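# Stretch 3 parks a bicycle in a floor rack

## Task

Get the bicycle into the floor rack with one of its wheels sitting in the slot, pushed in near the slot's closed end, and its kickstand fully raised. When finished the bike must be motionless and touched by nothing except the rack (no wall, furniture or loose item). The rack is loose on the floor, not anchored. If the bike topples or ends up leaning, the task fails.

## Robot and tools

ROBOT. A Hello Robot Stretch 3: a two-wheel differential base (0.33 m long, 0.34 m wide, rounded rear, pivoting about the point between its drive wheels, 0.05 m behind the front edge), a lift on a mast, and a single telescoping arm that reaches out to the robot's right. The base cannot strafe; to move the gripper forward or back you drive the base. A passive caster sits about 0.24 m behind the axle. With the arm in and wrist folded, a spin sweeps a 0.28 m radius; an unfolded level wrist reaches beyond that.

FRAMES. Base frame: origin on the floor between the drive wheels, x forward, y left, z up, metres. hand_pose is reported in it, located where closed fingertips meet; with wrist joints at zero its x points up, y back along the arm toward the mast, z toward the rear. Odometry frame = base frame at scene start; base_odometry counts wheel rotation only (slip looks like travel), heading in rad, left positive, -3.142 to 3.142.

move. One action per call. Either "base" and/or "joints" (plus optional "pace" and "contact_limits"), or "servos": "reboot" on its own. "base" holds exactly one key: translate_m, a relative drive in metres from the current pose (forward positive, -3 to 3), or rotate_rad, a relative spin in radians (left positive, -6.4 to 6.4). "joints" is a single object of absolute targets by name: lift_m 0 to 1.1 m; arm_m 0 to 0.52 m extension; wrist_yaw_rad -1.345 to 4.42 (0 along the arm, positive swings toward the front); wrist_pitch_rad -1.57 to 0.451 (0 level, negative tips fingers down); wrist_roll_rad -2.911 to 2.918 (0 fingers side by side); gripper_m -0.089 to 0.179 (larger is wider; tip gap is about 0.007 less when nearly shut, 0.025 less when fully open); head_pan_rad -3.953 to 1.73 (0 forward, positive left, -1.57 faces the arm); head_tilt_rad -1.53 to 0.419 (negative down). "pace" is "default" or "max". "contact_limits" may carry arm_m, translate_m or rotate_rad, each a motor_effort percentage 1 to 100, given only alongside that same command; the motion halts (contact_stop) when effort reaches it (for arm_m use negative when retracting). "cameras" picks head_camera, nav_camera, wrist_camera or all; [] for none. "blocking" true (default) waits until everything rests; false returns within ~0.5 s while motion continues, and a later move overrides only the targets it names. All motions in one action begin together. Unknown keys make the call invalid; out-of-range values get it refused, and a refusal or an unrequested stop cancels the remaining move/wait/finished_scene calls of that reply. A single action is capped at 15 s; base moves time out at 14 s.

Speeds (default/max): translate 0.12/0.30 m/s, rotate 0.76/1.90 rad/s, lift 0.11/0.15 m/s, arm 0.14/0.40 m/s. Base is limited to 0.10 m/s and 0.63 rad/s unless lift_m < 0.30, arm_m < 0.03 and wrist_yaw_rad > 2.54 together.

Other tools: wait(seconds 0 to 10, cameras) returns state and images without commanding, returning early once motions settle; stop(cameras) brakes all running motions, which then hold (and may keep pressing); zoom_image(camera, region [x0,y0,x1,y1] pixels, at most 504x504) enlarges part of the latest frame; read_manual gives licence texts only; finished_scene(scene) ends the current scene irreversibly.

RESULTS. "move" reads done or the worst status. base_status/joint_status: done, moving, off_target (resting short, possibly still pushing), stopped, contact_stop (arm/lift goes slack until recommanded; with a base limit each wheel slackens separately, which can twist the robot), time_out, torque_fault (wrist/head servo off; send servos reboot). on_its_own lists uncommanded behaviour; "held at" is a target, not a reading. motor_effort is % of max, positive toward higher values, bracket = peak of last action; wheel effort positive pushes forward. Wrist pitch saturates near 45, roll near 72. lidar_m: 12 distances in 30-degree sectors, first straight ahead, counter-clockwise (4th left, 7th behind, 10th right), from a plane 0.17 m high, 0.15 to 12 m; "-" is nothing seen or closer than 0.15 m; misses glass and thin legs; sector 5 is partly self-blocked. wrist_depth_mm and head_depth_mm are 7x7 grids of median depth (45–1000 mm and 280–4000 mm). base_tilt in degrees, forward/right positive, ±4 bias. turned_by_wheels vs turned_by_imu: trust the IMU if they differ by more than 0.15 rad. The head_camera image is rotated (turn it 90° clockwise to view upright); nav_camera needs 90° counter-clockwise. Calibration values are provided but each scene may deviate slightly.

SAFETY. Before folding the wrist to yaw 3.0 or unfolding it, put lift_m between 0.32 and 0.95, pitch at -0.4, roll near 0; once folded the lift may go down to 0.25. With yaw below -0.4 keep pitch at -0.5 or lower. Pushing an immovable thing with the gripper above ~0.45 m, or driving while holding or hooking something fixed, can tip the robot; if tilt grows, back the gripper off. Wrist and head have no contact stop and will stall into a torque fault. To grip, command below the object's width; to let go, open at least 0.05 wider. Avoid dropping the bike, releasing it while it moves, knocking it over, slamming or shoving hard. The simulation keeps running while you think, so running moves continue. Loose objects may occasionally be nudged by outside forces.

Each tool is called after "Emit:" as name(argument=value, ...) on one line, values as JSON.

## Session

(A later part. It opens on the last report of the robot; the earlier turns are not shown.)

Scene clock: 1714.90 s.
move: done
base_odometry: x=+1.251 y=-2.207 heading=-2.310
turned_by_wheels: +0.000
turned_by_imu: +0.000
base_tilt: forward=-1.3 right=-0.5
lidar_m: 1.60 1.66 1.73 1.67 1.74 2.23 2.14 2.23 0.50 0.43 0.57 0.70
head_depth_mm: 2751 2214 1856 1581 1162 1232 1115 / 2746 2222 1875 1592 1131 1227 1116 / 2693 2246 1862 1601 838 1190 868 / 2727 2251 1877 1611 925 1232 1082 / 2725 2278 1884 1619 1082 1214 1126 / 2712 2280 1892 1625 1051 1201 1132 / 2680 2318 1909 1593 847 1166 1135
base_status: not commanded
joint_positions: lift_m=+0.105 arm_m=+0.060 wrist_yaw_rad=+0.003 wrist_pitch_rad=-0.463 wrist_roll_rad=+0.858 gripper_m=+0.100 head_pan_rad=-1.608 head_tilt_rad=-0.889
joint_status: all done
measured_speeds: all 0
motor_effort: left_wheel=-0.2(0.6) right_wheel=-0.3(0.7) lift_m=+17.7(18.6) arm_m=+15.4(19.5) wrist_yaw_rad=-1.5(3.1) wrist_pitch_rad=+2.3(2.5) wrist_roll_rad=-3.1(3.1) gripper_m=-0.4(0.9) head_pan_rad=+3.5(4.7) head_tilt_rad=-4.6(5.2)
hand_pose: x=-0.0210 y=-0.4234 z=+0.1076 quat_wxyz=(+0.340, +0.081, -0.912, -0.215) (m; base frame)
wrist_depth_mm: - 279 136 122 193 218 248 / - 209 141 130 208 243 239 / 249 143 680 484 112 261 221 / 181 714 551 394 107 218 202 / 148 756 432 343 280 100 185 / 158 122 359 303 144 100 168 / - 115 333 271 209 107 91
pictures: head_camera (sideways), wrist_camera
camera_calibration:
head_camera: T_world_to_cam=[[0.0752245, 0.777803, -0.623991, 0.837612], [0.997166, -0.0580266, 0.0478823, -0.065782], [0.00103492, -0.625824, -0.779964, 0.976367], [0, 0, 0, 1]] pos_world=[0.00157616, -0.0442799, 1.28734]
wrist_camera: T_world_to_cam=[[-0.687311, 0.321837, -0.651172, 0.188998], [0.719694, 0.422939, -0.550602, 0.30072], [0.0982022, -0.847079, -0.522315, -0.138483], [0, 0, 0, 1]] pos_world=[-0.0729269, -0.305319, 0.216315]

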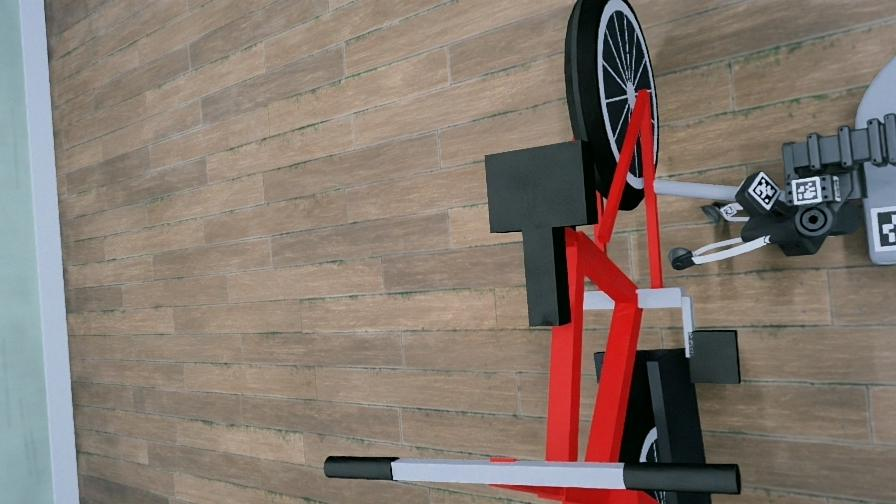

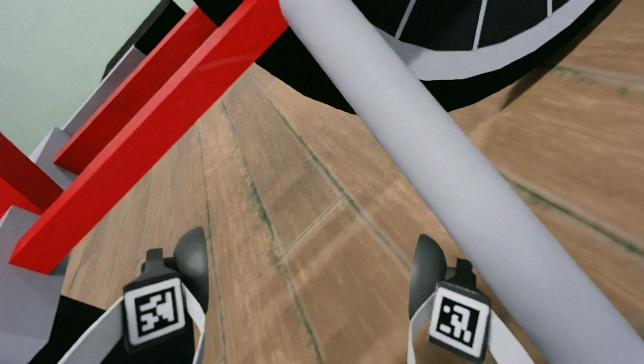

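Emit:
move(joints={"gripper_m": 0.15}, cameras=["wrist_camera"])

Emit:
move(joints={"gripper_m": 0.179}, cameras=["head_camera", "wrist_camera"])

Emit:
zoom_image(camera="head_camera", region=[560, 100, 896, 400])

Scene clock: 1727.13 s.
move: done
base_odometry: x=+1.250 y=-2.207 heading=-2.310
turned_by_wheels: +0.000
turned_by_imu: +0.001
base_tilt: forward=-1.3 right=-0.4
lidar_m: 1.60 1.67 1.73 1.67 1.74 2.23 2.15 2.24 0.50 0.43 0.57 0.70
head_depth_mm: 2743 2216 1840 1594 1156 1238 1115 / 2751 2249 1852 1593 1127 1227 1116 / 2722 2243 1865 1608 837 1206 871 / 2707 2269 1878 1613 922 1211 1083 / 2719 2276 1880 1617 1079 1220 1130 / 2708 2285 1895 1632 1053 1204 1131 / 2720 2300 1894 1599 847 1165 1138
base_status: not commanded
joint_positions: lift_m=+0.105 arm_m=+0.060 wrist_yaw_rad=+0.023 wrist_pitch_rad=-0.442 wrist_roll_rad=+0.858 gripper_m=+0.150 head_pan_rad=-1.608 head_tilt_rad=-0.889
joint_status: all done
measured_speeds: all 0
on_its_own: wrist_yaw_rad is at rest, and its effort (-20.4) is outside its rest range (-9 to +9)
motor_effort: left_wheel=+1.3(1.5) right_wheel=-7.6(7.7) lift_m=+25.6(26.5) arm_m=+13.2(16.4) wrist_yaw_rad=-20.4(21.3) wrist_pitch_rad=-1.3(2.7) wrist_roll_rad=-2.6(3.1) gripper_m=+5.7(83.7) head_pan_rad=+3.3(4.5) head_tilt_rad=-4.6(5.6)
hand_pose: x=-0.0164 y=-0.4261 z=+0.1121 quat_wxyz=(+0.343, +0.087, -0.913, -0.202) (m; base frame)
wrist_depth_mm: - - 164 129 184 209 238 / - 220 141 196 113 232 242 / - 152 677 494 110 256 226 / 184 149 596 405 315 102 208 / 150 659 487 353 283 99 184 / 119 136 403 309 252 121 91 / 110 116 344 278 230 115 92
pictures: wrist_camera
camera_calibration:
wrist_camera: T_world_to_cam=[[-0.693507, 0.294012, -0.657727, 0.184764], [0.711048, 0.426333, -0.559152, 0.303322], [0.116013, -0.855451, -0.504722, -0.144119], [0, 0, 0, 1]] pos_world=[-0.0708211, -0.306926, 0.218388]

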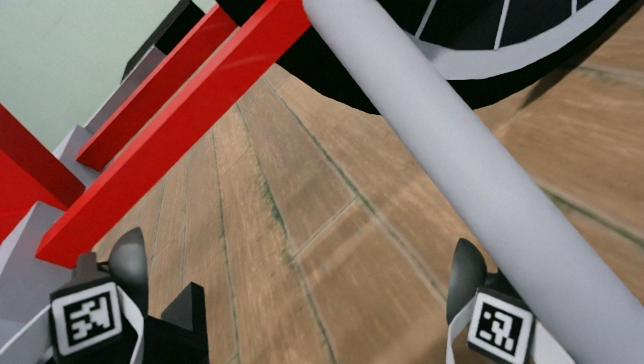

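Scene clock: 1727.97 s.
move: done
base_odometry: x=+1.250 y=-2.207 heading=-2.310
turned_by_wheels: +0.000
turned_by_imu: +0.000
base_tilt: forward=-1.4 right=-0.5
lidar_m: 1.60 1.66 1.73 1.67 1.74 2.23 2.15 2.24 0.50 0.43 0.57 0.70
head_depth_mm: 2756 2206 1851 1587 1158 1237 1114 / 2734 2221 1864 1604 1125 1225 1122 / 2708 2235 1868 1595 839 1207 868 / 2725 2259 1876 1603 925 1210 1080 / 2740 2260 1895 1609 1080 1222 1127 / 2685 2269 1888 1629 1051 1203 1130 / 2677 2300 1903 1593 847 1163 1133
base_status: not commanded
joint_positions: lift_m=+0.105 arm_m=+0.060 wrist_yaw_rad=+0.017 wrist_pitch_rad=-0.445 wrist_roll_rad=+0.867 gripper_m=+0.179 head_pan_rad=-1.608 head_tilt_rad=-0.889
joint_status: all done
measured_speeds: all 0
on_its_own: wrist_yaw_rad is at rest, and its effort (-14.7) is outside its rest range (-9 to +9)
motor_effort: left_wheel=+1.6(2.3) right_wheel=-9.3(9.4) lift_m=+27.2(28.0) arm_m=+8.4(13.0) wrist_yaw_rad=-14.7(22.5) wrist_pitch_rad=-1.0(3.1) wrist_roll_rad=-5.4(6.0) gripper_m=+7.2(88.9) head_pan_rad=+2.6(4.2) head_tilt_rad=-4.6(5.4)
hand_pose: x=-0.0178 y=-0.4258 z=+0.1116 quat_wxyz=(+0.338, +0.084, -0.915, -0.204) (m; base frame)
wrist_depth_mm: - - 161 125 185 212 242 / - 213 141 194 113 234 242 / - 148 692 484 110 249 223 / 188 147 597 400 311 100 203 / 150 681 485 347 275 99 175 / 117 526 401 307 249 137 89 / 112 120 345 277 228 116 96
pictures: head_camera (sideways), wrist_camera
camera_calibration:
head_camera: T_world_to_cam=[[0.0752244, 0.777803, -0.623991, 0.837612], [0.997166, -0.0580265, 0.0478823, -0.065782], [0.001035, -0.625824, -0.779964, 0.976367], [0, 0, 0, 1]] pos_world=[0.00157616, -0.0442799, 1.28734]
wrist_camera: T_world_to_cam=[[-0.685374, 0.302633, -0.662326, 0.187682], [0.719611, 0.420697, -0.552426, 0.300861], [0.111456, -0.855236, -0.506112, -0.143813], [0, 0, 0, 1]] pos_world=[-0.0718414, -0.306364, 0.217725]

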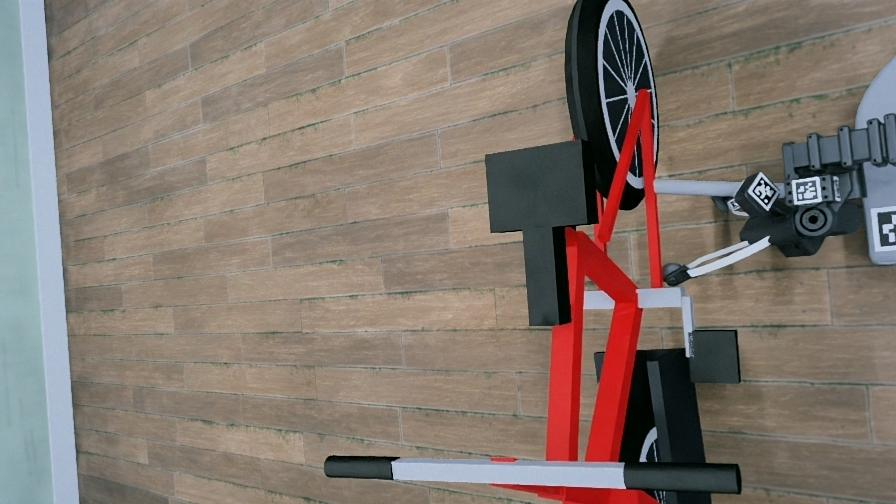

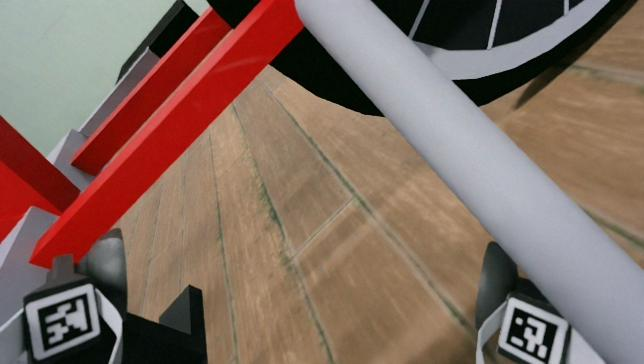

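Scaled by 1.500 from the camera's 896x504 image, which has a finer 1280x720 frame.

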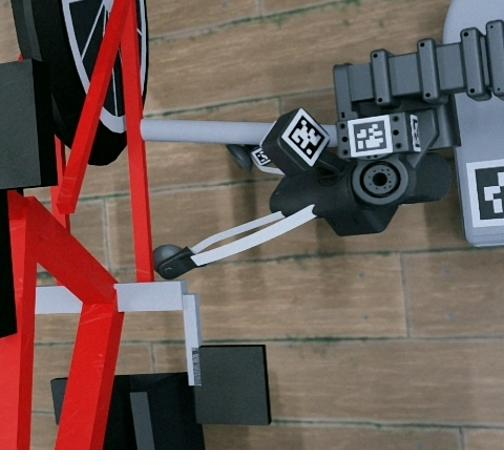

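Emit:
move(joints={"wrist_roll_rad": 0.3}, cameras=["head_camera", "wrist_camera"])

Emit:
zoom_image(camera="head_camera", region=[560, 100, 896, 400])

Scene clock: 1732.10 s.
move: done
base_odometry: x=+1.250 y=-2.207 heading=-2.310
turned_by_wheels: +0.000
turned_by_imu: +0.000
base_tilt: forward=-1.3 right=-0.5
lidar_m: 1.60 1.66 1.74 1.67 1.74 2.23 2.15 2.24 0.43 0.50 0.56 0.70
head_depth_mm: 2745 2211 1849 1577 1155 1239 1113 / 2732 2229 1860 1596 1043 1225 1120 / 2721 2238 1868 1612 850 1206 871 / 2739 2246 1867 1608 986 1225 1097 / 2736 2258 1886 1611 1089 1214 1130 / 2721 2292 1912 1623 1066 1213 1132 / 2692 2297 1901 1568 852 1178 1136
base_status: not commanded
joint_positions: lift_m=+0.105 arm_m=+0.060 wrist_yaw_rad=+0.030 wrist_pitch_rad=-0.475 wrist_roll_rad=+0.318 gripper_m=+0.179 head_pan_rad=-1.608 head_tilt_rad=-0.890
joint_status: all done
measured_speeds: all 0
on_its_own: wrist_yaw_rad is at rest, and its effort (-25.3) is outside its rest range (-9 to +9)
motor_effort: left_wheel=+5.5(5.6) right_wheel=-13.6(14.8) lift_m=+35.1(35.1) arm_m=-8.7(9.1) wrist_yaw_rad=-25.3(35.1) wrist_pitch_rad=+4.6(11.7) wrist_roll_rad=-6.3(33.0) gripper_m=+5.7(7.9) head_pan_rad=+3.6(4.6) head_tilt_rad=-4.2(5.3)
hand_pose: x=-0.0151 y=-0.4217 z=+0.1050 quat_wxyz=(+0.573, +0.150, -0.785, -0.182) (m; base frame)
wrist_depth_mm: 152 156 205 136 135 133 168 / 133 136 140 581 523 179 183 / 113 135 559 485 425 204 117 / 116 472 435 390 355 316 111 / - 364 356 326 298 282 107 / 117 321 301 279 258 138 108 / 116 279 261 243 229 117 105
pictures: head_camera (sideways), wrist_camera
camera_calibration:
head_camera: T_world_to_cam=[[0.0751762, 0.777845, -0.623944, 0.837551], [0.99717, -0.0579657, 0.047881, -0.0657803], [0.00107663, -0.625777, -0.780001, 0.976415], [0, 0, 0, 1]] pos_world=[0.00157902, -0.0442793, 1.28734]
wrist_camera: T_world_to_cam=[[-0.965852, 0.0937544, -0.241537, 0.0474423], [0.251671, 0.561041, -0.788603, 0.37052], [0.0615769, -0.822462, -0.565478, -0.124594], [0, 0, 0, 1]] pos_world=[-0.0397546, -0.314798, 0.233197]

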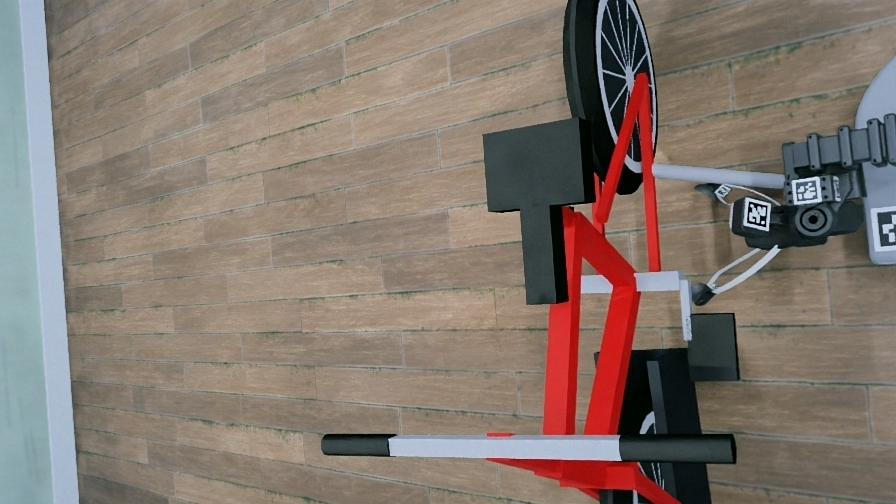

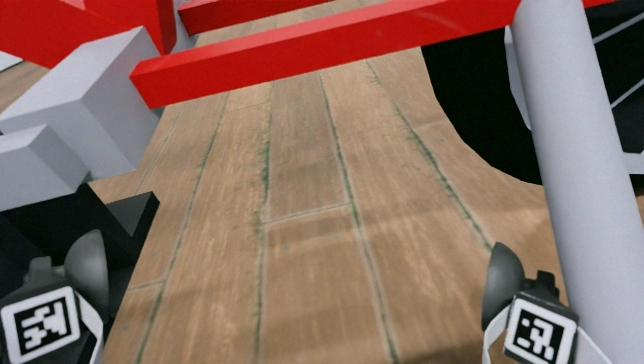

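Scaled by 1.500 from the camera's 896x504 image, which has a finer 1280x720 frame.

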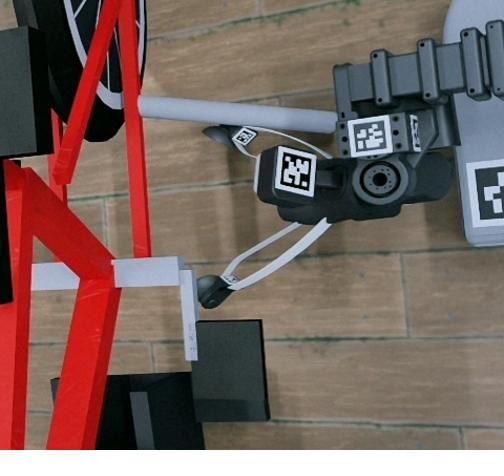

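Emit:
move(joints={"gripper_m": 0.08, "arm_m": 0.04}, cameras=[])

Emit:
move(joints={"lift_m": 0.26, "wrist_yaw_rad": 0.0}, cameras=[])

Emit:
move(base={"translate_m": -0.073}, joints={"arm_m": 0.12, "wrist_pitch_rad": -1.2, "wrist_roll_rad": 0.12, "gripper_m": 0.1}, cameras=["head_camera", "wrist_camera"])

Scene clock: 1744.73 s.
move: done
base_odometry: x=+1.251 y=-2.207 heading=-2.310
turned_by_wheels: +0.000
turned_by_imu: +0.000
base_tilt: forward=-1.3 right=-0.5
lidar_m: 1.60 1.66 1.73 1.67 1.74 2.23 2.15 2.24 0.43 0.45 0.56 0.70
head_depth_mm: 2748 2224 1844 1583 1155 1236 1121 / 2723 2239 1856 1590 1043 1225 1121 / 2723 2232 1872 1602 849 1209 869 / 2718 2259 1890 1604 981 1209 1083 / 2720 2275 1892 1615 1077 1214 1128 / 2710 2274 1896 1628 1068 1217 1129 / 2686 2272 1912 1567 852 1172 1134
base_status: not commanded
joint_positions: lift_m=+0.105 arm_m=+0.040 wrist_yaw_rad=+0.050 wrist_pitch_rad=-0.469 wrist_roll_rad=+0.307 gripper_m=+0.080 head_pan_rad=-1.608 head_tilt_rad=-0.890
joint_status: all done
measured_speeds: all 0
on_its_own: wrist_yaw_rad is held at +0.047, not at your +0.000, by its stall guard, which is not easing now
motor_effort: left_wheel=+3.2(5.3) right_wheel=-3.6(8.9) lift_m=+31.1(33.5) arm_m=-14.6(19.2) wrist_yaw_rad=-2.1(8.5) wrist_pitch_rad=+3.8(4.4) wrist_roll_rad=-2.5(5.0) gripper_m=+0.2(82.4) head_pan_rad=+4.0(4.6) head_tilt_rad=-4.8(5.5)
hand_pose: x=-0.0108 y=-0.4023 z=+0.1063 quat_wxyz=(+0.579, +0.157, -0.781, -0.174) (m; base frame)
wrist_depth_mm: 172 170 220 153 151 147 184 / - 139 640 641 530 149 203 / 124 139 569 494 433 220 224 / - 497 439 393 359 320 125 / 252 378 357 329 303 281 120 / 277 132 150 283 133 246 116 / 286 117 255 245 125 210 111
pictures: none
No camera images: "cameras" was empty.

Scene clock: 1746.97 s.
move: done
base_odometry: x=+1.251 y=-2.207 heading=-2.310
turned_by_wheels: +0.000
turned_by_imu: +0.000
base_tilt: forward=-1.3 right=-0.4
lidar_m: 1.60 1.67 1.73 1.67 1.74 2.23 2.15 2.24 0.43 0.45 0.56 0.70
head_depth_mm: 2752 2223 1848 1591 1156 1238 1114 / 2741 2232 1858 1598 1046 1225 939 / 2722 2251 1864 1606 849 1113 735 / 2703 2248 1875 1610 984 1194 1094 / 2726 2271 1899 1628 1080 1215 1130 / 2707 2275 1887 1622 1067 1220 1127 / 2693 2303 1908 1566 851 1174 1135
base_status: not commanded
joint_positions: lift_m=+0.260 arm_m=+0.040 wrist_yaw_rad=+0.003 wrist_pitch_rad=-0.469 wrist_roll_rad=+0.307 gripper_m=+0.080 head_pan_rad=-1.608 head_tilt_rad=-0.890
joint_status: all done
measured_speeds: all 0
motor_effort: left_wheel=+3.0(3.5) right_wheel=-3.3(3.9) lift_m=+35.5(42.7) arm_m=-14.0(16.0) wrist_yaw_rad=-2.3(4.7) wrist_pitch_rad=+3.5(3.8) wrist_roll_rad=-1.8(2.7) gripper_m=+0.0(0.9) head_pan_rad=+3.5(4.6) head_tilt_rad=-4.9(5.3)
hand_pose: x=-0.0210 y=-0.4026 z=+0.2613 quat_wxyz=(+0.575, +0.139, -0.784, -0.187) (m; base frame)
wrist_depth_mm: - - 165 - - 152 177 / - - 183 - 971 200 175 / - - 205 354 700 215 219 / 221 265 232 343 263 245 247 / 646 242 255 547 247 242 307 / 312 119 145 437 133 320 367 / 301 117 216 407 122 224 345
pictures: none
No camera images: "cameras" was empty.

Scene clock: 1748.80 s.
move: done
base_odometry: x=+1.300 y=-2.153 heading=-2.310
turned_by_wheels: +0.000
turned_by_imu: +0.000
base_tilt: forward=-1.3 right=-0.5
lidar_m: 1.67 1.74 1.73 1.67 1.74 2.16 2.08 2.17 0.50 0.42 0.60 0.70
head_depth_mm: 2737 2225 1853 1584 1390 1236 1115 / 2734 2218 1856 1594 1121 1226 942 / 2707 2230 1870 1599 1022 790 954 / 2720 2255 1879 1611 852 1214 1110 / 2697 2273 1878 1619 1014 1234 1123 / 2712 2283 1898 1621 1063 1202 1130 / 2681 2307 1922 1636 999 1206 1133
base_status: done
joint_positions: lift_m=+0.260 arm_m=+0.120 wrist_yaw_rad=+0.002 wrist_pitch_rad=-1.200 wrist_roll_rad=+0.126 gripper_m=+0.100 head_pan_rad=-1.608 head_tilt_rad=-0.890
joint_status: all done
measured_speeds: all 0
motor_effort: left_wheel=-1.4(7.4) right_wheel=-2.3(6.5) lift_m=+35.3(35.8) arm_m=+16.2(22.4) wrist_yaw_rad=-3.2(3.6) wrist_pitch_rad=-0.3(4.3) wrist_roll_rad=-1.9(3.2) gripper_m=+0.2(73.3) head_pan_rad=+3.8(4.4) head_tilt_rad=-4.7(5.3)
hand_pose: x=-0.0215 y=-0.3353 z=+0.1511 quat_wxyz=(+0.546, +0.374, -0.618, -0.423) (m; base frame)
wrist_depth_mm: 361 361 361 356 222 238 244 / 351 351 349 343 341 342 344 / 339 337 339 333 336 332 332 / 327 327 327 201 324 321 323 / 319 318 314 311 315 313 313 / 308 122 304 301 143 303 302 / 299 119 295 293 290 119 291
pictures: head_camera (sideways), wrist_camera
camera_calibration:
head_camera: T_world_to_cam=[[0.0751767, 0.777845, -0.623944, 0.837551], [0.99717, -0.0579664, 0.047881, -0.0657803], [0.00107619, -0.625777, -0.780001, 0.976415], [0, 0, 0, 1]] pos_world=[0.00157899, -0.0442793, 1.28734]
wrist_camera: T_world_to_cam=[[-0.996764, 0.07424, -0.0308065, 0.00519465], [0.0794217, 0.968639, -0.235436, 0.409371], [0.0123616, -0.237121, -0.971401, 0.229503], [0, 0, 0, 1]] pos_world=[-0.0301721, -0.342499, 0.319481]

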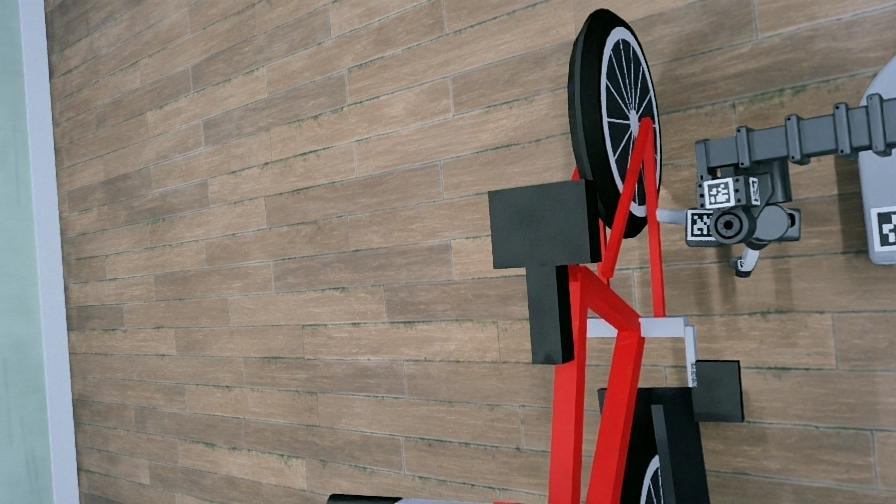

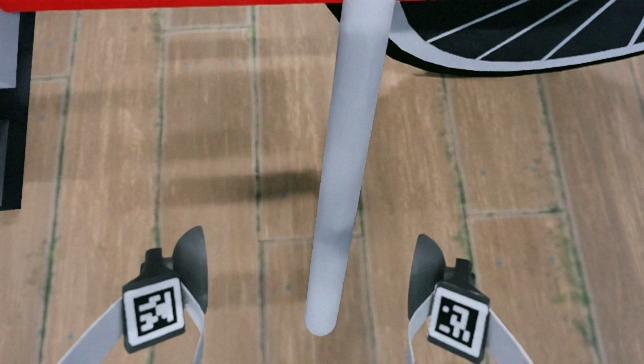

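Emit:
move(joints={"lift_m": 0.172}, cameras=[])

Emit:
move(joints={"gripper_m": -0.03}, cameras=[])

Emit:
move(base={"translate_m": 0.05}, contact_limits={"translate_m": 35}, cameras=["head_camera", "nav_camera", "wrist_camera"])

Scene clock: 1753.60 s.
move: done
base_odometry: x=+1.300 y=-2.153 heading=-2.310
turned_by_wheels: +0.000
turned_by_imu: +0.000
base_tilt: forward=-1.3 right=-0.5
lidar_m: 1.67 1.74 1.73 1.67 1.73 2.15 2.08 2.16 0.50 0.42 0.60 0.70
head_depth_mm: 2762 2196 1848 1582 1392 1240 1117 / 2736 2221 1861 1599 1123 1221 1108 / 2697 2231 1868 1608 1022 1109 942 / 2710 2245 1875 1607 852 1235 1105 / 2734 2264 1883 1620 1012 1238 1126 / 2735 2298 1901 1616 1065 1200 1132 / 2667 2287 1909 1638 1000 1206 1130
base_status: not commanded
joint_positions: lift_m=+0.172 arm_m=+0.120 wrist_yaw_rad=+0.002 wrist_pitch_rad=-1.201 wrist_roll_rad=+0.126 gripper_m=+0.100 head_pan_rad=-1.608 head_tilt_rad=-0.890
joint_status: all done
measured_speeds: all 0
motor_effort: left_wheel=-1.6(2.0) right_wheel=-2.0(2.4) lift_m=+17.3(34.3) arm_m=+15.3(16.7) wrist_yaw_rad=-1.7(2.9) wrist_pitch_rad=+0.3(0.4) wrist_roll_rad=-2.3(2.3) gripper_m=+0.6(1.0) head_pan_rad=+4.0(4.6) head_tilt_rad=-4.7(5.2)
hand_pose: x=-0.0215 y=-0.3350 z=+0.0631 quat_wxyz=(+0.546, +0.374, -0.618, -0.424) (m; base frame)
wrist_depth_mm: 264 262 263 258 259 258 258 / 254 253 253 108 249 250 250 / 246 244 244 108 241 242 241 / 236 237 236 116 235 233 234 / 231 229 227 128 228 226 226 / 222 123 219 141 144 220 218 / 217 119 215 161 210 120 212
pictures: none
No camera images: "cameras" was empty.

Scene clock: 1755.43 s.
move: done
base_odometry: x=+1.300 y=-2.153 heading=-2.310
turned_by_wheels: +0.000
turned_by_imu: +0.000
base_tilt: forward=-1.3 right=-0.4
lidar_m: 1.67 1.74 1.73 1.67 1.74 2.15 2.08 2.17 0.50 0.42 0.60 0.70
head_depth_mm: 2759 2209 1855 1595 1388 1235 1114 / 2725 2212 1861 1589 1127 1224 1102 / 2726 2248 1878 1602 1025 1110 946 / 2711 2255 1881 1617 851 1232 1107 / 2742 2263 1888 1618 1012 1238 1129 / 2681 2287 1892 1621 1063 1205 1134 / 2665 2283 1904 1631 998 1209 1134
base_status: not commanded
joint_positions: lift_m=+0.172 arm_m=+0.120 wrist_yaw_rad=-0.006 wrist_pitch_rad=-1.200 wrist_roll_rad=+0.126 gripper_m=-0.029 head_pan_rad=-1.608 head_tilt_rad=-0.890
joint_status: all done
measured_speeds: all 0
motor_effort: left_wheel=-1.0(2.1) right_wheel=+4.6(4.7) lift_m=+26.2(26.5) arm_m=+14.8(15.9) wrist_yaw_rad=+4.4(5.9) wrist_pitch_rad=+0.0(0.5) wrist_roll_rad=-2.0(2.3) gripper_m=-17.9(93.3) head_pan_rad=+4.4(4.7) head_tilt_rad=-5.1(5.2)
hand_pose: x=-0.0220 y=-0.3352 z=+0.0631 quat_wxyz=(+0.545, +0.372, -0.620, -0.426) (m; base frame)
wrist_depth_mm: 262 262 260 93 258 259 257 / 253 251 251 - 250 250 251 / 245 244 245 106 242 242 241 / 236 236 235 114 234 234 233 / 228 227 227 126 227 227 226 / 221 222 136 131 218 219 219 / 215 215 122 128 123 213 212
pictures: none
No camera images: "cameras" was empty.

Scene clock: 1757.00 s.
move: done
base_odometry: x=+1.266 y=-2.190 heading=-2.310
turned_by_wheels: +0.000
turned_by_imu: +0.000
base_tilt: forward=-1.4 right=-0.5
lidar_m: 1.62 1.69 1.73 1.67 1.74 2.21 2.13 2.21 0.50 0.42 0.60 0.70
head_depth_mm: 2726 2211 1839 1583 1385 1239 1116 / 2732 2220 1855 1586 1128 1220 1106 / 2731 2224 1870 1597 1022 1111 943 / 2690 2249 1891 1606 851 1228 1108 / 2722 2260 1890 1616 1014 1238 1131 / 2701 2287 1892 1619 1064 1197 1130 / 2682 2286 1900 1623 999 1210 1138
base_status: done
joint_positions: lift_m=+0.172 arm_m=+0.120 wrist_yaw_rad=-0.006 wrist_pitch_rad=-1.199 wrist_roll_rad=+0.126 gripper_m=-0.029 head_pan_rad=-1.608 head_tilt_rad=-0.890
joint_status: not commanded
measured_speeds: all 0
motor_effort: left_wheel=-1.5(3.2) right_wheel=+9.9(17.6) lift_m=+42.5(43.3) arm_m=+13.6(14.7) wrist_yaw_rad=+4.3(8.5) wrist_pitch_rad=+0.1(0.4) wrist_roll_rad=-2.2(2.4) gripper_m=-15.7(18.0) head_pan_rad=+3.0(4.4) head_tilt_rad=-4.7(5.3)
contact_limits: translate_m 35 (maximum 100)
hand_pose: x=-0.0220 y=-0.3355 z=+0.0632 quat_wxyz=(+0.545, +0.371, -0.620, -0.425) (m; base frame)
wrist_depth_mm: 261 262 263 93 260 259 259 / 254 253 252 - 251 250 251 / 245 244 243 106 243 243 242 / 236 235 235 114 235 234 233 / 228 229 228 126 227 227 226 / 222 221 136 132 218 219 219 / 214 216 122 128 123 213 212
pictures: head_camera (sideways), nav_camera (sideways), wrist_camera
camera_calibration:
head_camera: T_world_to_cam=[[0.0751766, 0.777845, -0.623944, 0.837551], [0.99717, -0.0579663, 0.047881, -0.0657803], [0.00107626, -0.625778, -0.780001, 0.976415], [0, 0, 0, 1]] pos_world=[0.00157899, -0.0442793, 1.28734]
nav_camera: T_world_to_cam=[[-0.0247105, -0.779567, 0.625831, -0.770423], [-0.999191, -0.000616886, -0.0402207, 0.111004], [0.0317408, -0.626318, -0.778921, 0.969511], [0, 0, 0, 1]] pos_world=[0.0611033, 0.00669455, 1.24179]
wrist_camera: T_world_to_cam=[[-0.996174, 0.0817615, -0.0308652, 0.00450749], [0.0867529, 0.967828, -0.236182, 0.388828], [0.0105616, -0.237956, -0.971218, 0.1437], [0, 0, 0, 1]] pos_world=[-0.0307594, -0.342493, 0.231538]

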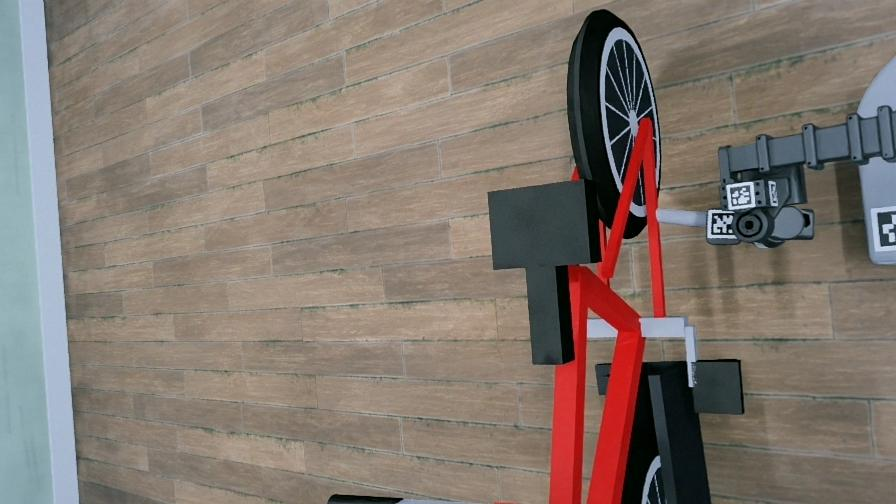

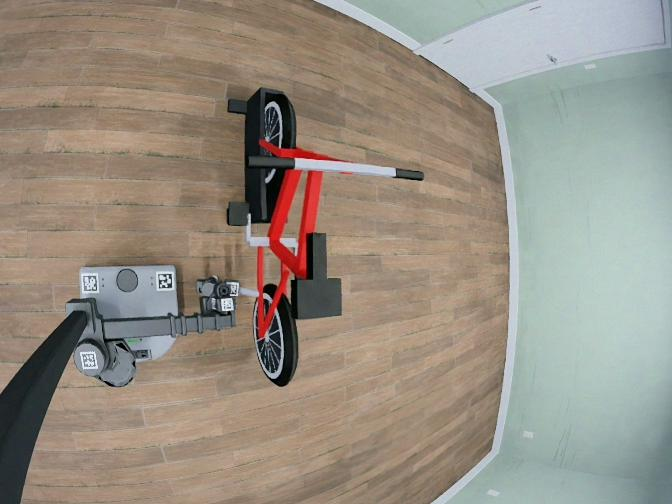

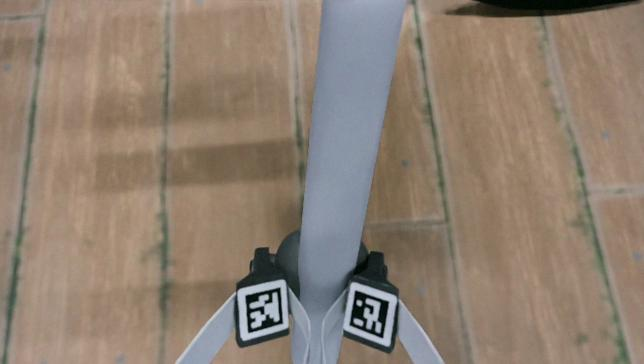

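Emit:
move(base={"translate_m": 0.05}, contact_limits={"translate_m": 35}, cameras=["head_camera", "nav_camera", "wrist_camera"])

Scene clock: 1760.67 s.
move: done
base_odometry: x=+1.232 y=-2.227 heading=-2.311
turned_by_wheels: +0.000
turned_by_imu: +0.000
base_tilt: forward=-1.3 right=-0.4
lidar_m: 1.57 1.63 1.73 1.67 1.74 2.25 2.18 2.26 0.50 0.42 0.59 0.70
head_depth_mm: 2744 2217 1852 1588 1362 1240 1115 / 2723 2218 1861 1594 1130 1222 1098 / 2716 2248 1878 1602 1011 1110 942 / 2706 2265 1875 1601 852 1231 1110 / 2719 2274 1881 1616 1014 1231 1133 / 2710 2264 1887 1621 1060 1173 1129 / 2697 2286 1910 1626 995 1202 1136
base_status: done
joint_positions: lift_m=+0.172 arm_m=+0.120 wrist_yaw_rad=-0.010 wrist_pitch_rad=-1.197 wrist_roll_rad=+0.126 gripper_m=-0.029 head_pan_rad=-1.608 head_tilt_rad=-0.890
joint_status: not commanded
measured_speeds: all 0
motor_effort: left_wheel=-3.4(3.7) right_wheel=+15.4(17.3) lift_m=+41.0(43.4) arm_m=+10.7(12.2) wrist_yaw_rad=+9.0(9.5) wrist_pitch_rad=-0.5(0.7) wrist_roll_rad=-2.3(2.4) gripper_m=-16.0(17.1) head_pan_rad=+3.5(4.4) head_tilt_rad=-4.9(5.3)
contact_limits: translate_m 35 (maximum 100)
hand_pose: x=-0.0224 y=-0.3359 z=+0.0633 quat_wxyz=(+0.544, +0.370, -0.621, -0.426) (m; base frame)
wrist_depth_mm: 263 263 264 258 258 261 261 / 252 253 253 109 249 250 252 / 242 245 244 108 241 242 242 / 234 236 236 115 235 235 235 / 229 228 228 127 227 227 227 / 220 220 136 131 219 220 218 / 214 214 121 127 122 213 213
pictures: head_camera (sideways), nav_camera (sideways), wrist_camera
camera_calibration:
head_camera: T_world_to_cam=[[0.0751766, 0.777845, -0.623944, 0.837551], [0.99717, -0.0579662, 0.047881, -0.0657803], [0.00107634, -0.625777, -0.780001, 0.976415], [0, 0, 0, 1]] pos_world=[0.001579, -0.0442793, 1.28734]
nav_camera: T_world_to_cam=[[-0.0247104, -0.779567, 0.625831, -0.770423], [-0.999191, -0.000616995, -0.0402207, 0.111004], [0.0317409, -0.626318, -0.778921, 0.969511], [0, 0, 0, 1]] pos_world=[0.0611033, 0.00669457, 1.24179]
wrist_camera: T_world_to_cam=[[-0.995793, 0.08623, -0.030997, 0.00574093], [0.0911422, 0.967008, -0.237884, 0.389236], [0.00946155, -0.239709, -0.970799, 0.14309], [0, 0, 0, 1]] pos_world=[-0.0311129, -0.342589, 0.231683]

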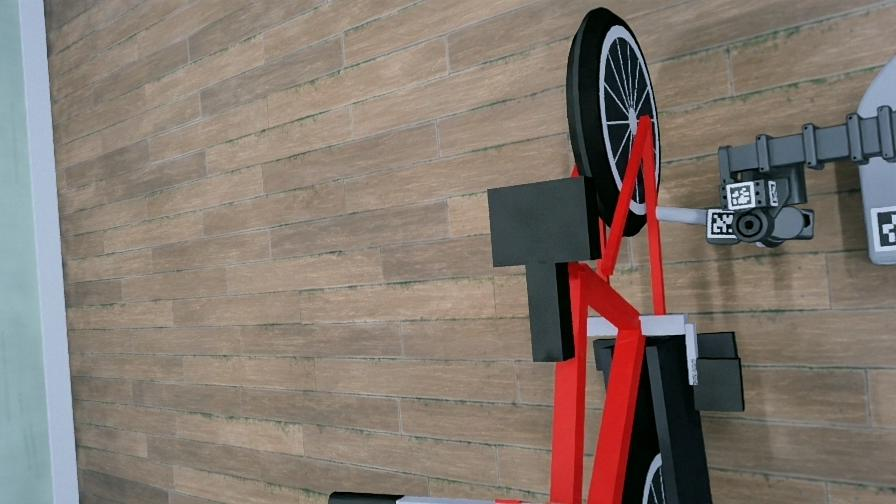

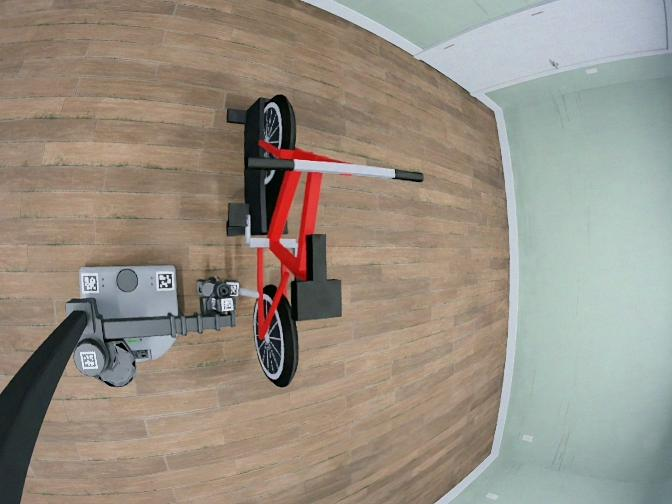

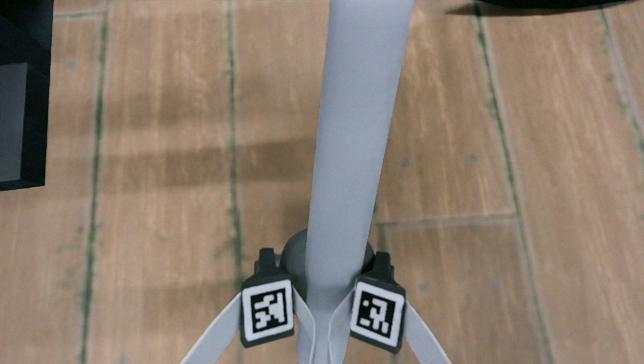

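Emit:
move(base={"translate_m": 0.04}, contact_limits={"translate_m": 35}, cameras=["head_camera", "nav_camera", "wrist_camera"])

Scene clock: 1765.27 s.
move: done
base_odometry: x=+1.205 y=-2.257 heading=-2.312
turned_by_wheels: -0.001
turned_by_imu: +0.000
base_tilt: forward=-1.3 right=-0.5
lidar_m: 1.53 1.60 1.73 1.67 1.74 2.30 2.22 2.30 0.50 0.42 0.59 0.71
head_depth_mm: 2768 2216 1843 1592 1321 1237 1111 / 2749 2243 1862 1603 1127 1224 1102 / 2723 2234 1864 1599 1003 1118 944 / 2718 2243 1874 1605 853 1229 1110 / 2721 2265 1887 1618 1035 1219 1131 / 2706 2279 1891 1627 1056 1201 1134 / 2671 2279 1910 1597 978 1205 1135
base_status: done
joint_positions: lift_m=+0.172 arm_m=+0.120 wrist_yaw_rad=-0.015 wrist_pitch_rad=-1.192 wrist_roll_rad=+0.126 gripper_m=-0.029 head_pan_rad=-1.608 head_tilt_rad=-0.890
joint_status: not commanded
measured_speeds: all 0
on_its_own: wrist_yaw_rad is at rest, and its effort (+12.8) is outside its rest range (-9 to +9)
motor_effort: left_wheel=-4.4(7.4) right_wheel=+20.7(32.5) lift_m=+33.7(36.2) arm_m=+7.4(9.2) wrist_yaw_rad=+12.8(21.8) wrist_pitch_rad=-1.4(1.8) wrist_roll_rad=-2.0(2.3) gripper_m=-16.9(17.0) head_pan_rad=+3.3(4.3) head_tilt_rad=-4.8(5.2)
contact_limits: translate_m 35 (maximum 100)
hand_pose: x=-0.0227 y=-0.3372 z=+0.0637 quat_wxyz=(+0.544, +0.367, -0.623, -0.426) (m; base frame)
wrist_depth_mm: 264 263 264 259 99 261 259 / 252 255 254 249 251 253 253 / 244 245 244 114 243 243 243 / 235 237 236 122 233 235 235 / 228 228 228 134 227 227 228 / 221 221 219 134 218 220 219 / 213 214 120 150 123 213 213
pictures: head_camera (sideways), nav_camera (sideways), wrist_camera
camera_calibration:
head_camera: T_world_to_cam=[[0.0751766, 0.777845, -0.623944, 0.837551], [0.99717, -0.0579663, 0.047881, -0.0657803], [0.00107626, -0.625777, -0.780001, 0.976415], [0, 0, 0, 1]] pos_world=[0.00157899, -0.0442793, 1.28734]
nav_camera: T_world_to_cam=[[-0.0247105, -0.779567, 0.625831, -0.770423], [-0.999191, -0.000616883, -0.0402207, 0.111004], [0.0317408, -0.626318, -0.778921, 0.969511], [0, 0, 0, 1]] pos_world=[0.0611033, 0.00669456, 1.24179]
wrist_camera: T_world_to_cam=[[-0.995351, 0.0910508, -0.0313943, 0.00715112], [0.0959628, 0.965283, -0.242941, 0.390453], [0.00818438, -0.244824, -0.969533, 0.141314], [0, 0, 0, 1]] pos_world=[-0.0315077, -0.342952, 0.23209]

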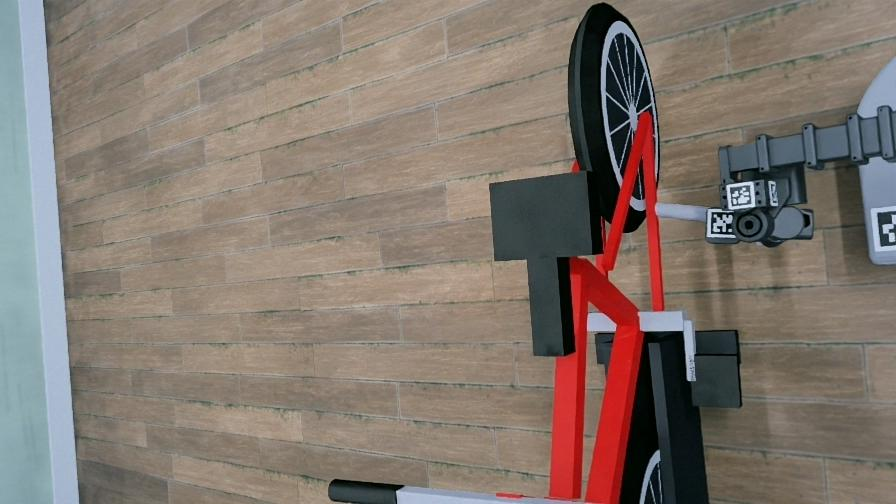

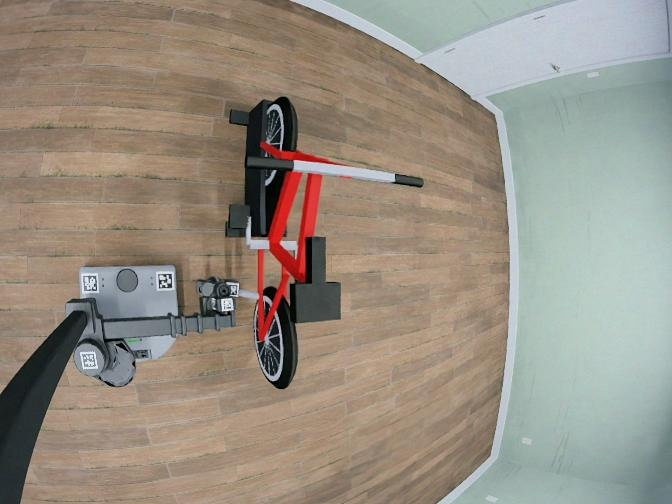

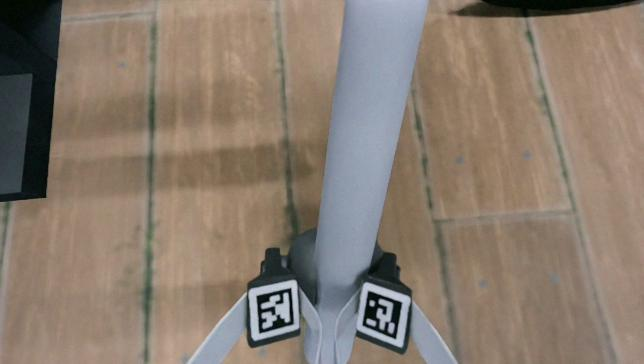

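Emit:
move(joints={"lift_m": 0.195}, cameras=["head_camera", "nav_camera", "wrist_camera"])

Scene clock: 1772.03 s.
move: done
base_odometry: x=+1.205 y=-2.257 heading=-2.311
turned_by_wheels: +0.000
turned_by_imu: +0.000
base_tilt: forward=-1.3 right=-0.5
lidar_m: 1.53 1.60 1.72 1.67 1.74 2.30 2.22 2.30 0.50 0.42 0.59 0.71
head_depth_mm: 2762 2201 1851 1588 1320 1238 1110 / 2753 2235 1869 1594 1123 1225 1102 / 2725 2250 1866 1601 1003 1111 943 / 2735 2248 1867 1609 855 1233 1112 / 2716 2264 1880 1627 1037 1215 1125 / 2723 2296 1889 1627 1054 1206 1132 / 2716 2292 1913 1590 984 1206 1143
base_status: not commanded
joint_positions: lift_m=+0.195 arm_m=+0.120 wrist_yaw_rad=-0.015 wrist_pitch_rad=-1.226 wrist_roll_rad=+0.126 gripper_m=-0.029 head_pan_rad=-1.608 head_tilt_rad=-0.890
joint_status: all done
measured_speeds: all 0
on_its_own: wrist_yaw_rad is at rest, and its effort (+13.2) is outside its rest range (-9 to +9)
motor_effort: left_wheel=-4.5(5.4) right_wheel=+17.2(20.9) lift_m=+37.3(44.3) arm_m=+5.0(5.8) wrist_yaw_rad=+13.2(14.3) wrist_pitch_rad=+4.7(4.9) wrist_roll_rad=-2.2(2.3) gripper_m=-15.6(16.9) head_pan_rad=+4.4(4.6) head_tilt_rad=-4.9(5.2)
contact_limits: translate_m 35 (maximum 100)
hand_pose: x=-0.0226 y=-0.3289 z=+0.0844 quat_wxyz=(+0.538, +0.376, -0.616, -0.436) (m; base frame)
wrist_depth_mm: 279 280 281 278 276 276 278 / 256 270 271 267 268 271 271 / 250 263 262 134 261 262 263 / 253 257 255 144 256 255 254 / 248 247 249 152 247 248 247 / 241 241 241 131 239 240 241 / 235 235 121 125 232 233 234
pictures: head_camera (sideways), nav_camera (sideways), wrist_camera
camera_calibration:
head_camera: T_world_to_cam=[[0.0751766, 0.777845, -0.623944, 0.837551], [0.99717, -0.0579663, 0.047881, -0.0657803], [0.00107626, -0.625777, -0.780001, 0.976415], [0, 0, 0, 1]] pos_world=[0.00157899, -0.0442793, 1.28734]
nav_camera: T_world_to_cam=[[-0.0247105, -0.779567, 0.625831, -0.770423], [-0.999191, -0.000616881, -0.0402207, 0.111004], [0.0317408, -0.626318, -0.778921, 0.969511], [0, 0, 0, 1]] pos_world=[0.0611033, 0.00669456, 1.24179]
wrist_camera: T_world_to_cam=[[-0.995337, 0.0920562, -0.0288218, 0.00728158], [0.0960708, 0.972916, -0.210249, 0.387157], [0.00868649, -0.212037, -0.977223, 0.174887], [0, 0, 0, 1]] pos_world=[-0.031466, -0.340259, 0.252513]

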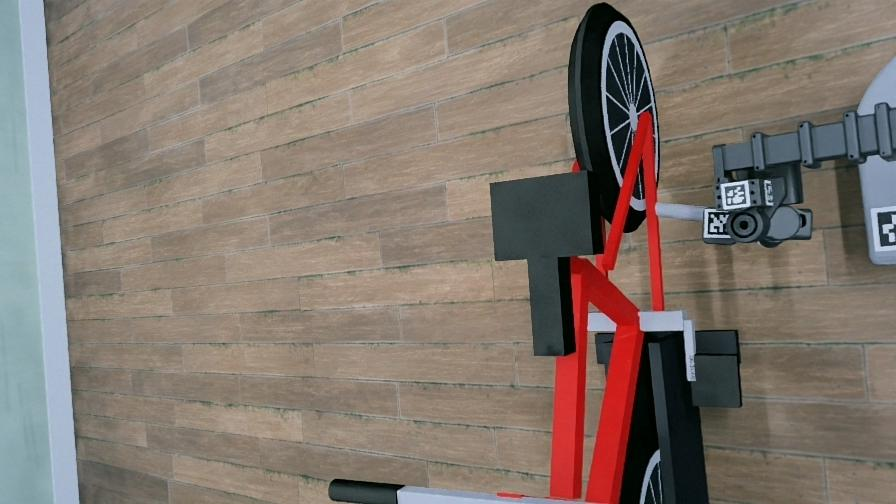

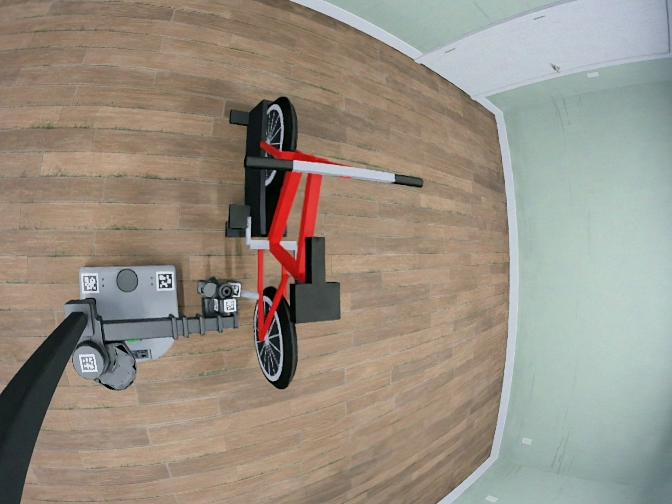

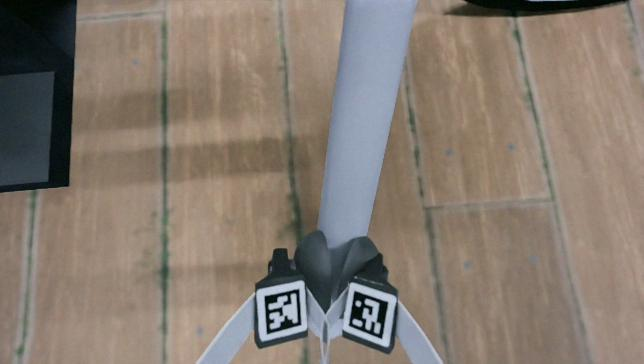

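Emit:
move(joints={"gripper_m": 0.08}, cameras=[])

Emit:
move(joints={"lift_m": 0.27}, cameras=[])

Emit:
move(base={"translate_m": -0.02}, joints={"wrist_yaw_rad": 0.65, "arm_m": 0.14, "wrist_pitch_rad": -1.2, "wrist_roll_rad": 0.0, "gripper_m": -0.04}, cameras=["head_camera", "wrist_camera"])

Emit:
zoom_image(camera="head_camera", region=[560, 100, 896, 400])

Scene clock: 1822.87 s.
move: done
base_odometry: x=+1.205 y=-2.257 heading=-2.311
turned_by_wheels: +0.000
turned_by_imu: +0.001
base_tilt: forward=-1.3 right=-0.5
lidar_m: 1.53 1.59 1.73 1.67 1.74 2.30 2.22 2.31 0.50 0.42 0.59 0.71
head_depth_mm: 2772 2223 1839 1586 1318 1236 1115 / 2772 2224 1863 1597 1123 1222 1105 / 2729 2244 1869 1595 1002 1111 942 / 2727 2247 1866 1609 854 1227 1110 / 2734 2266 1893 1610 1036 1216 1124 / 2726 2276 1900 1626 1055 1201 1130 / 2707 2297 1919 1591 990 1204 1135
base_status: not commanded
joint_positions: lift_m=+0.195 arm_m=+0.120 wrist_yaw_rad=-0.003 wrist_pitch_rad=-1.209 wrist_roll_rad=+0.126 gripper_m=+0.080 head_pan_rad=-1.608 head_tilt_rad=-0.890
joint_status: all done
measured_speeds: all 0
motor_effort: left_wheel=-3.5(5.3) right_wheel=+3.9(17.3) lift_m=+19.9(25.7) arm_m=+2.6(3.2) wrist_yaw_rad=+2.0(14.9) wrist_pitch_rad=+1.5(5.5) wrist_roll_rad=-2.2(2.3) gripper_m=-0.9(80.4) head_pan_rad=+3.7(4.4) head_tilt_rad=-4.5(5.3)
contact_limits: translate_m 35 (maximum 100)
hand_pose: x=-0.0218 y=-0.3332 z=+0.0856 quat_wxyz=(+0.544, +0.375, -0.617, -0.427) (m; base frame)
wrist_depth_mm: 250 286 286 284 113 279 280 / 253 277 277 276 271 275 272 / 250 269 267 265 264 265 265 / 252 258 258 254 255 257 257 / 252 251 249 159 249 247 247 / 243 241 150 178 133 241 240 / 238 117 235 233 125 233 234
pictures: none
No camera images: "cameras" was empty.

Scene clock: 1824.37 s.
move: done
base_odometry: x=+1.205 y=-2.257 heading=-2.311
turned_by_wheels: +0.000
turned_by_imu: +0.000
base_tilt: forward=-1.3 right=-0.5
lidar_m: 1.53 1.59 1.73 1.67 1.74 2.30 2.22 2.31 0.50 0.42 0.59 0.71
head_depth_mm: 2765 2210 1850 1587 1321 1242 1116 / 2737 2229 1858 1589 1122 1227 725 / 2733 2253 1866 1599 1006 783 957 / 2730 2250 1881 1612 850 1196 1109 / 2727 2272 1888 1618 1040 1216 1127 / 2706 2283 1891 1620 1057 1203 1133 / 2699 2301 1911 1597 992 1207 1132
base_status: not commanded
joint_positions: lift_m=+0.270 arm_m=+0.120 wrist_yaw_rad=-0.003 wrist_pitch_rad=-1.207 wrist_roll_rad=+0.126 gripper_m=+0.080 head_pan_rad=-1.608 head_tilt_rad=-0.890
joint_status: all done
measured_speeds: all 0
motor_effort: left_wheel=-3.3(3.7) right_wheel=+3.1(3.9) lift_m=+35.0(41.7) arm_m=+0.7(2.3) wrist_yaw_rad=+1.5(3.4) wrist_pitch_rad=+1.5(1.7) wrist_roll_rad=-2.0(2.3) gripper_m=+0.1(1.1) head_pan_rad=+3.9(4.3) head_tilt_rad=-4.6(5.2)
contact_limits: translate_m 35 (maximum 100)
hand_pose: x=-0.0218 y=-0.3335 z=+0.1606 quat_wxyz=(+0.544, +0.375, -0.618, -0.427) (m; base frame)
wrist_depth_mm: 162 364 368 365 170 245 252 / 262 356 357 357 348 349 352 / 323 342 346 343 343 343 343 / 331 332 332 331 331 333 331 / 326 324 325 318 324 322 319 / 316 313 149 310 133 311 312 / 310 117 305 304 124 301 301
pictures: none
No camera images: "cameras" was empty.

Scene clock: 1826.10 s.
move: done
base_odometry: x=+1.219 y=-2.242 heading=-2.311
turned_by_wheels: +0.000
turned_by_imu: +0.000
base_tilt: forward=-1.3 right=-0.4
lidar_m: 1.55 1.61 1.73 1.67 1.74 2.27 2.20 2.28 0.50 0.42 0.60 0.71
head_depth_mm: 2752 2204 1847 1581 1385 1241 1116 / 2727 2223 1855 1590 1125 1225 716 / 2715 2228 1885 1602 1024 803 1107 / 2739 2267 1883 1618 840 1108 1130 / 2706 2278 1888 1610 1006 1217 1129 / 2716 2280 1902 1623 1056 1200 1131 / 2685 2304 1895 1625 1028 1201 1136
base_status: done
joint_positions: lift_m=+0.270 arm_m=+0.140 wrist_yaw_rad=+0.647 wrist_pitch_rad=-1.207 wrist_roll_rad=+0.005 gripper_m=-0.039 head_pan_rad=-1.608 head_tilt_rad=-0.890
joint_status: all done
measured_speeds: all 0
motor_effort: left_wheel=-1.7(7.0) right_wheel=-2.8(5.9) lift_m=+32.8(35.1) arm_m=+15.6(21.7) wrist_yaw_rad=+2.1(3.6) wrist_pitch_rad=+1.2(2.7) wrist_roll_rad=-1.8(3.0) gripper_m=-12.6(85.3) head_pan_rad=+3.7(4.4) head_tilt_rad=-4.6(5.4)
hand_pose: x=+0.0198 y=-0.3398 z=+0.1606 quat_wxyz=(+0.679, +0.565, -0.426, -0.197) (m; base frame)
wrist_depth_mm: 356 363 342 368 154 376 158 / 348 351 335 356 360 147 151 / 337 339 342 344 348 347 144 / 326 329 330 333 336 178 152 / 317 320 322 324 323 178 258 / 308 310 309 128 213 319 319 / 300 301 122 125 305 310 312
pictures: head_camera (sideways), wrist_camera
camera_calibration:
head_camera: T_world_to_cam=[[0.0751767, 0.777845, -0.623944, 0.837551], [0.99717, -0.0579664, 0.047881, -0.0657803], [0.00107619, -0.625777, -0.780001, 0.976415], [0, 0, 0, 1]] pos_world=[0.00157899, -0.0442793, 1.28734]
wrist_camera: T_world_to_cam=[[-0.775406, -0.631341, 0.0123994, -0.20411], [-0.616793, 0.75304, -0.229123, 0.35215], [0.135318, -0.185312, -0.973318, 0.252643], [0, 0, 0, 1]] pos_world=[0.0247483, -0.347228, 0.329119]

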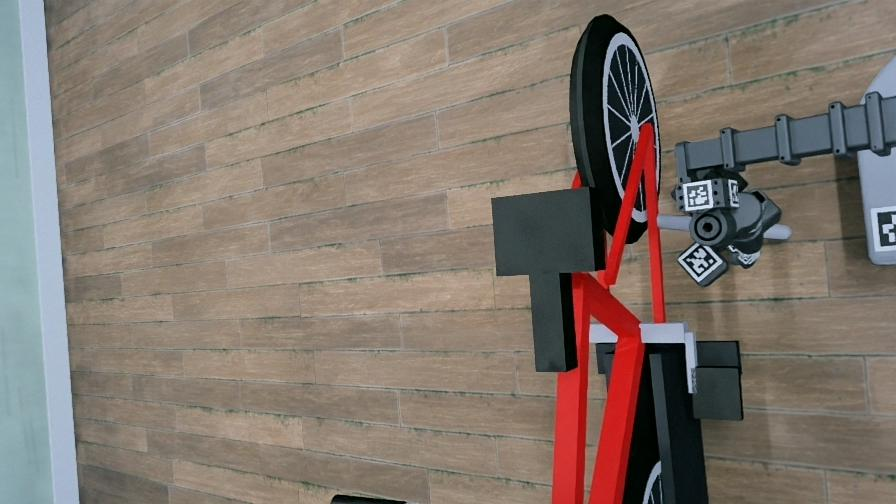

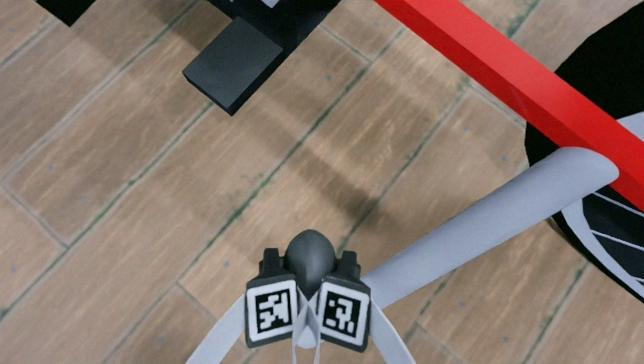

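Scaled by 1.500 from the camera's 896x504 image, which has a finer 1280x720 frame.

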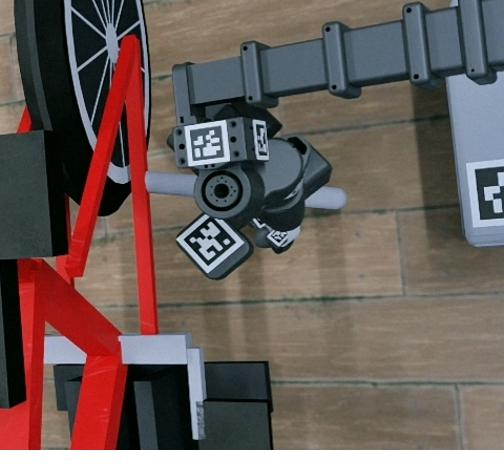

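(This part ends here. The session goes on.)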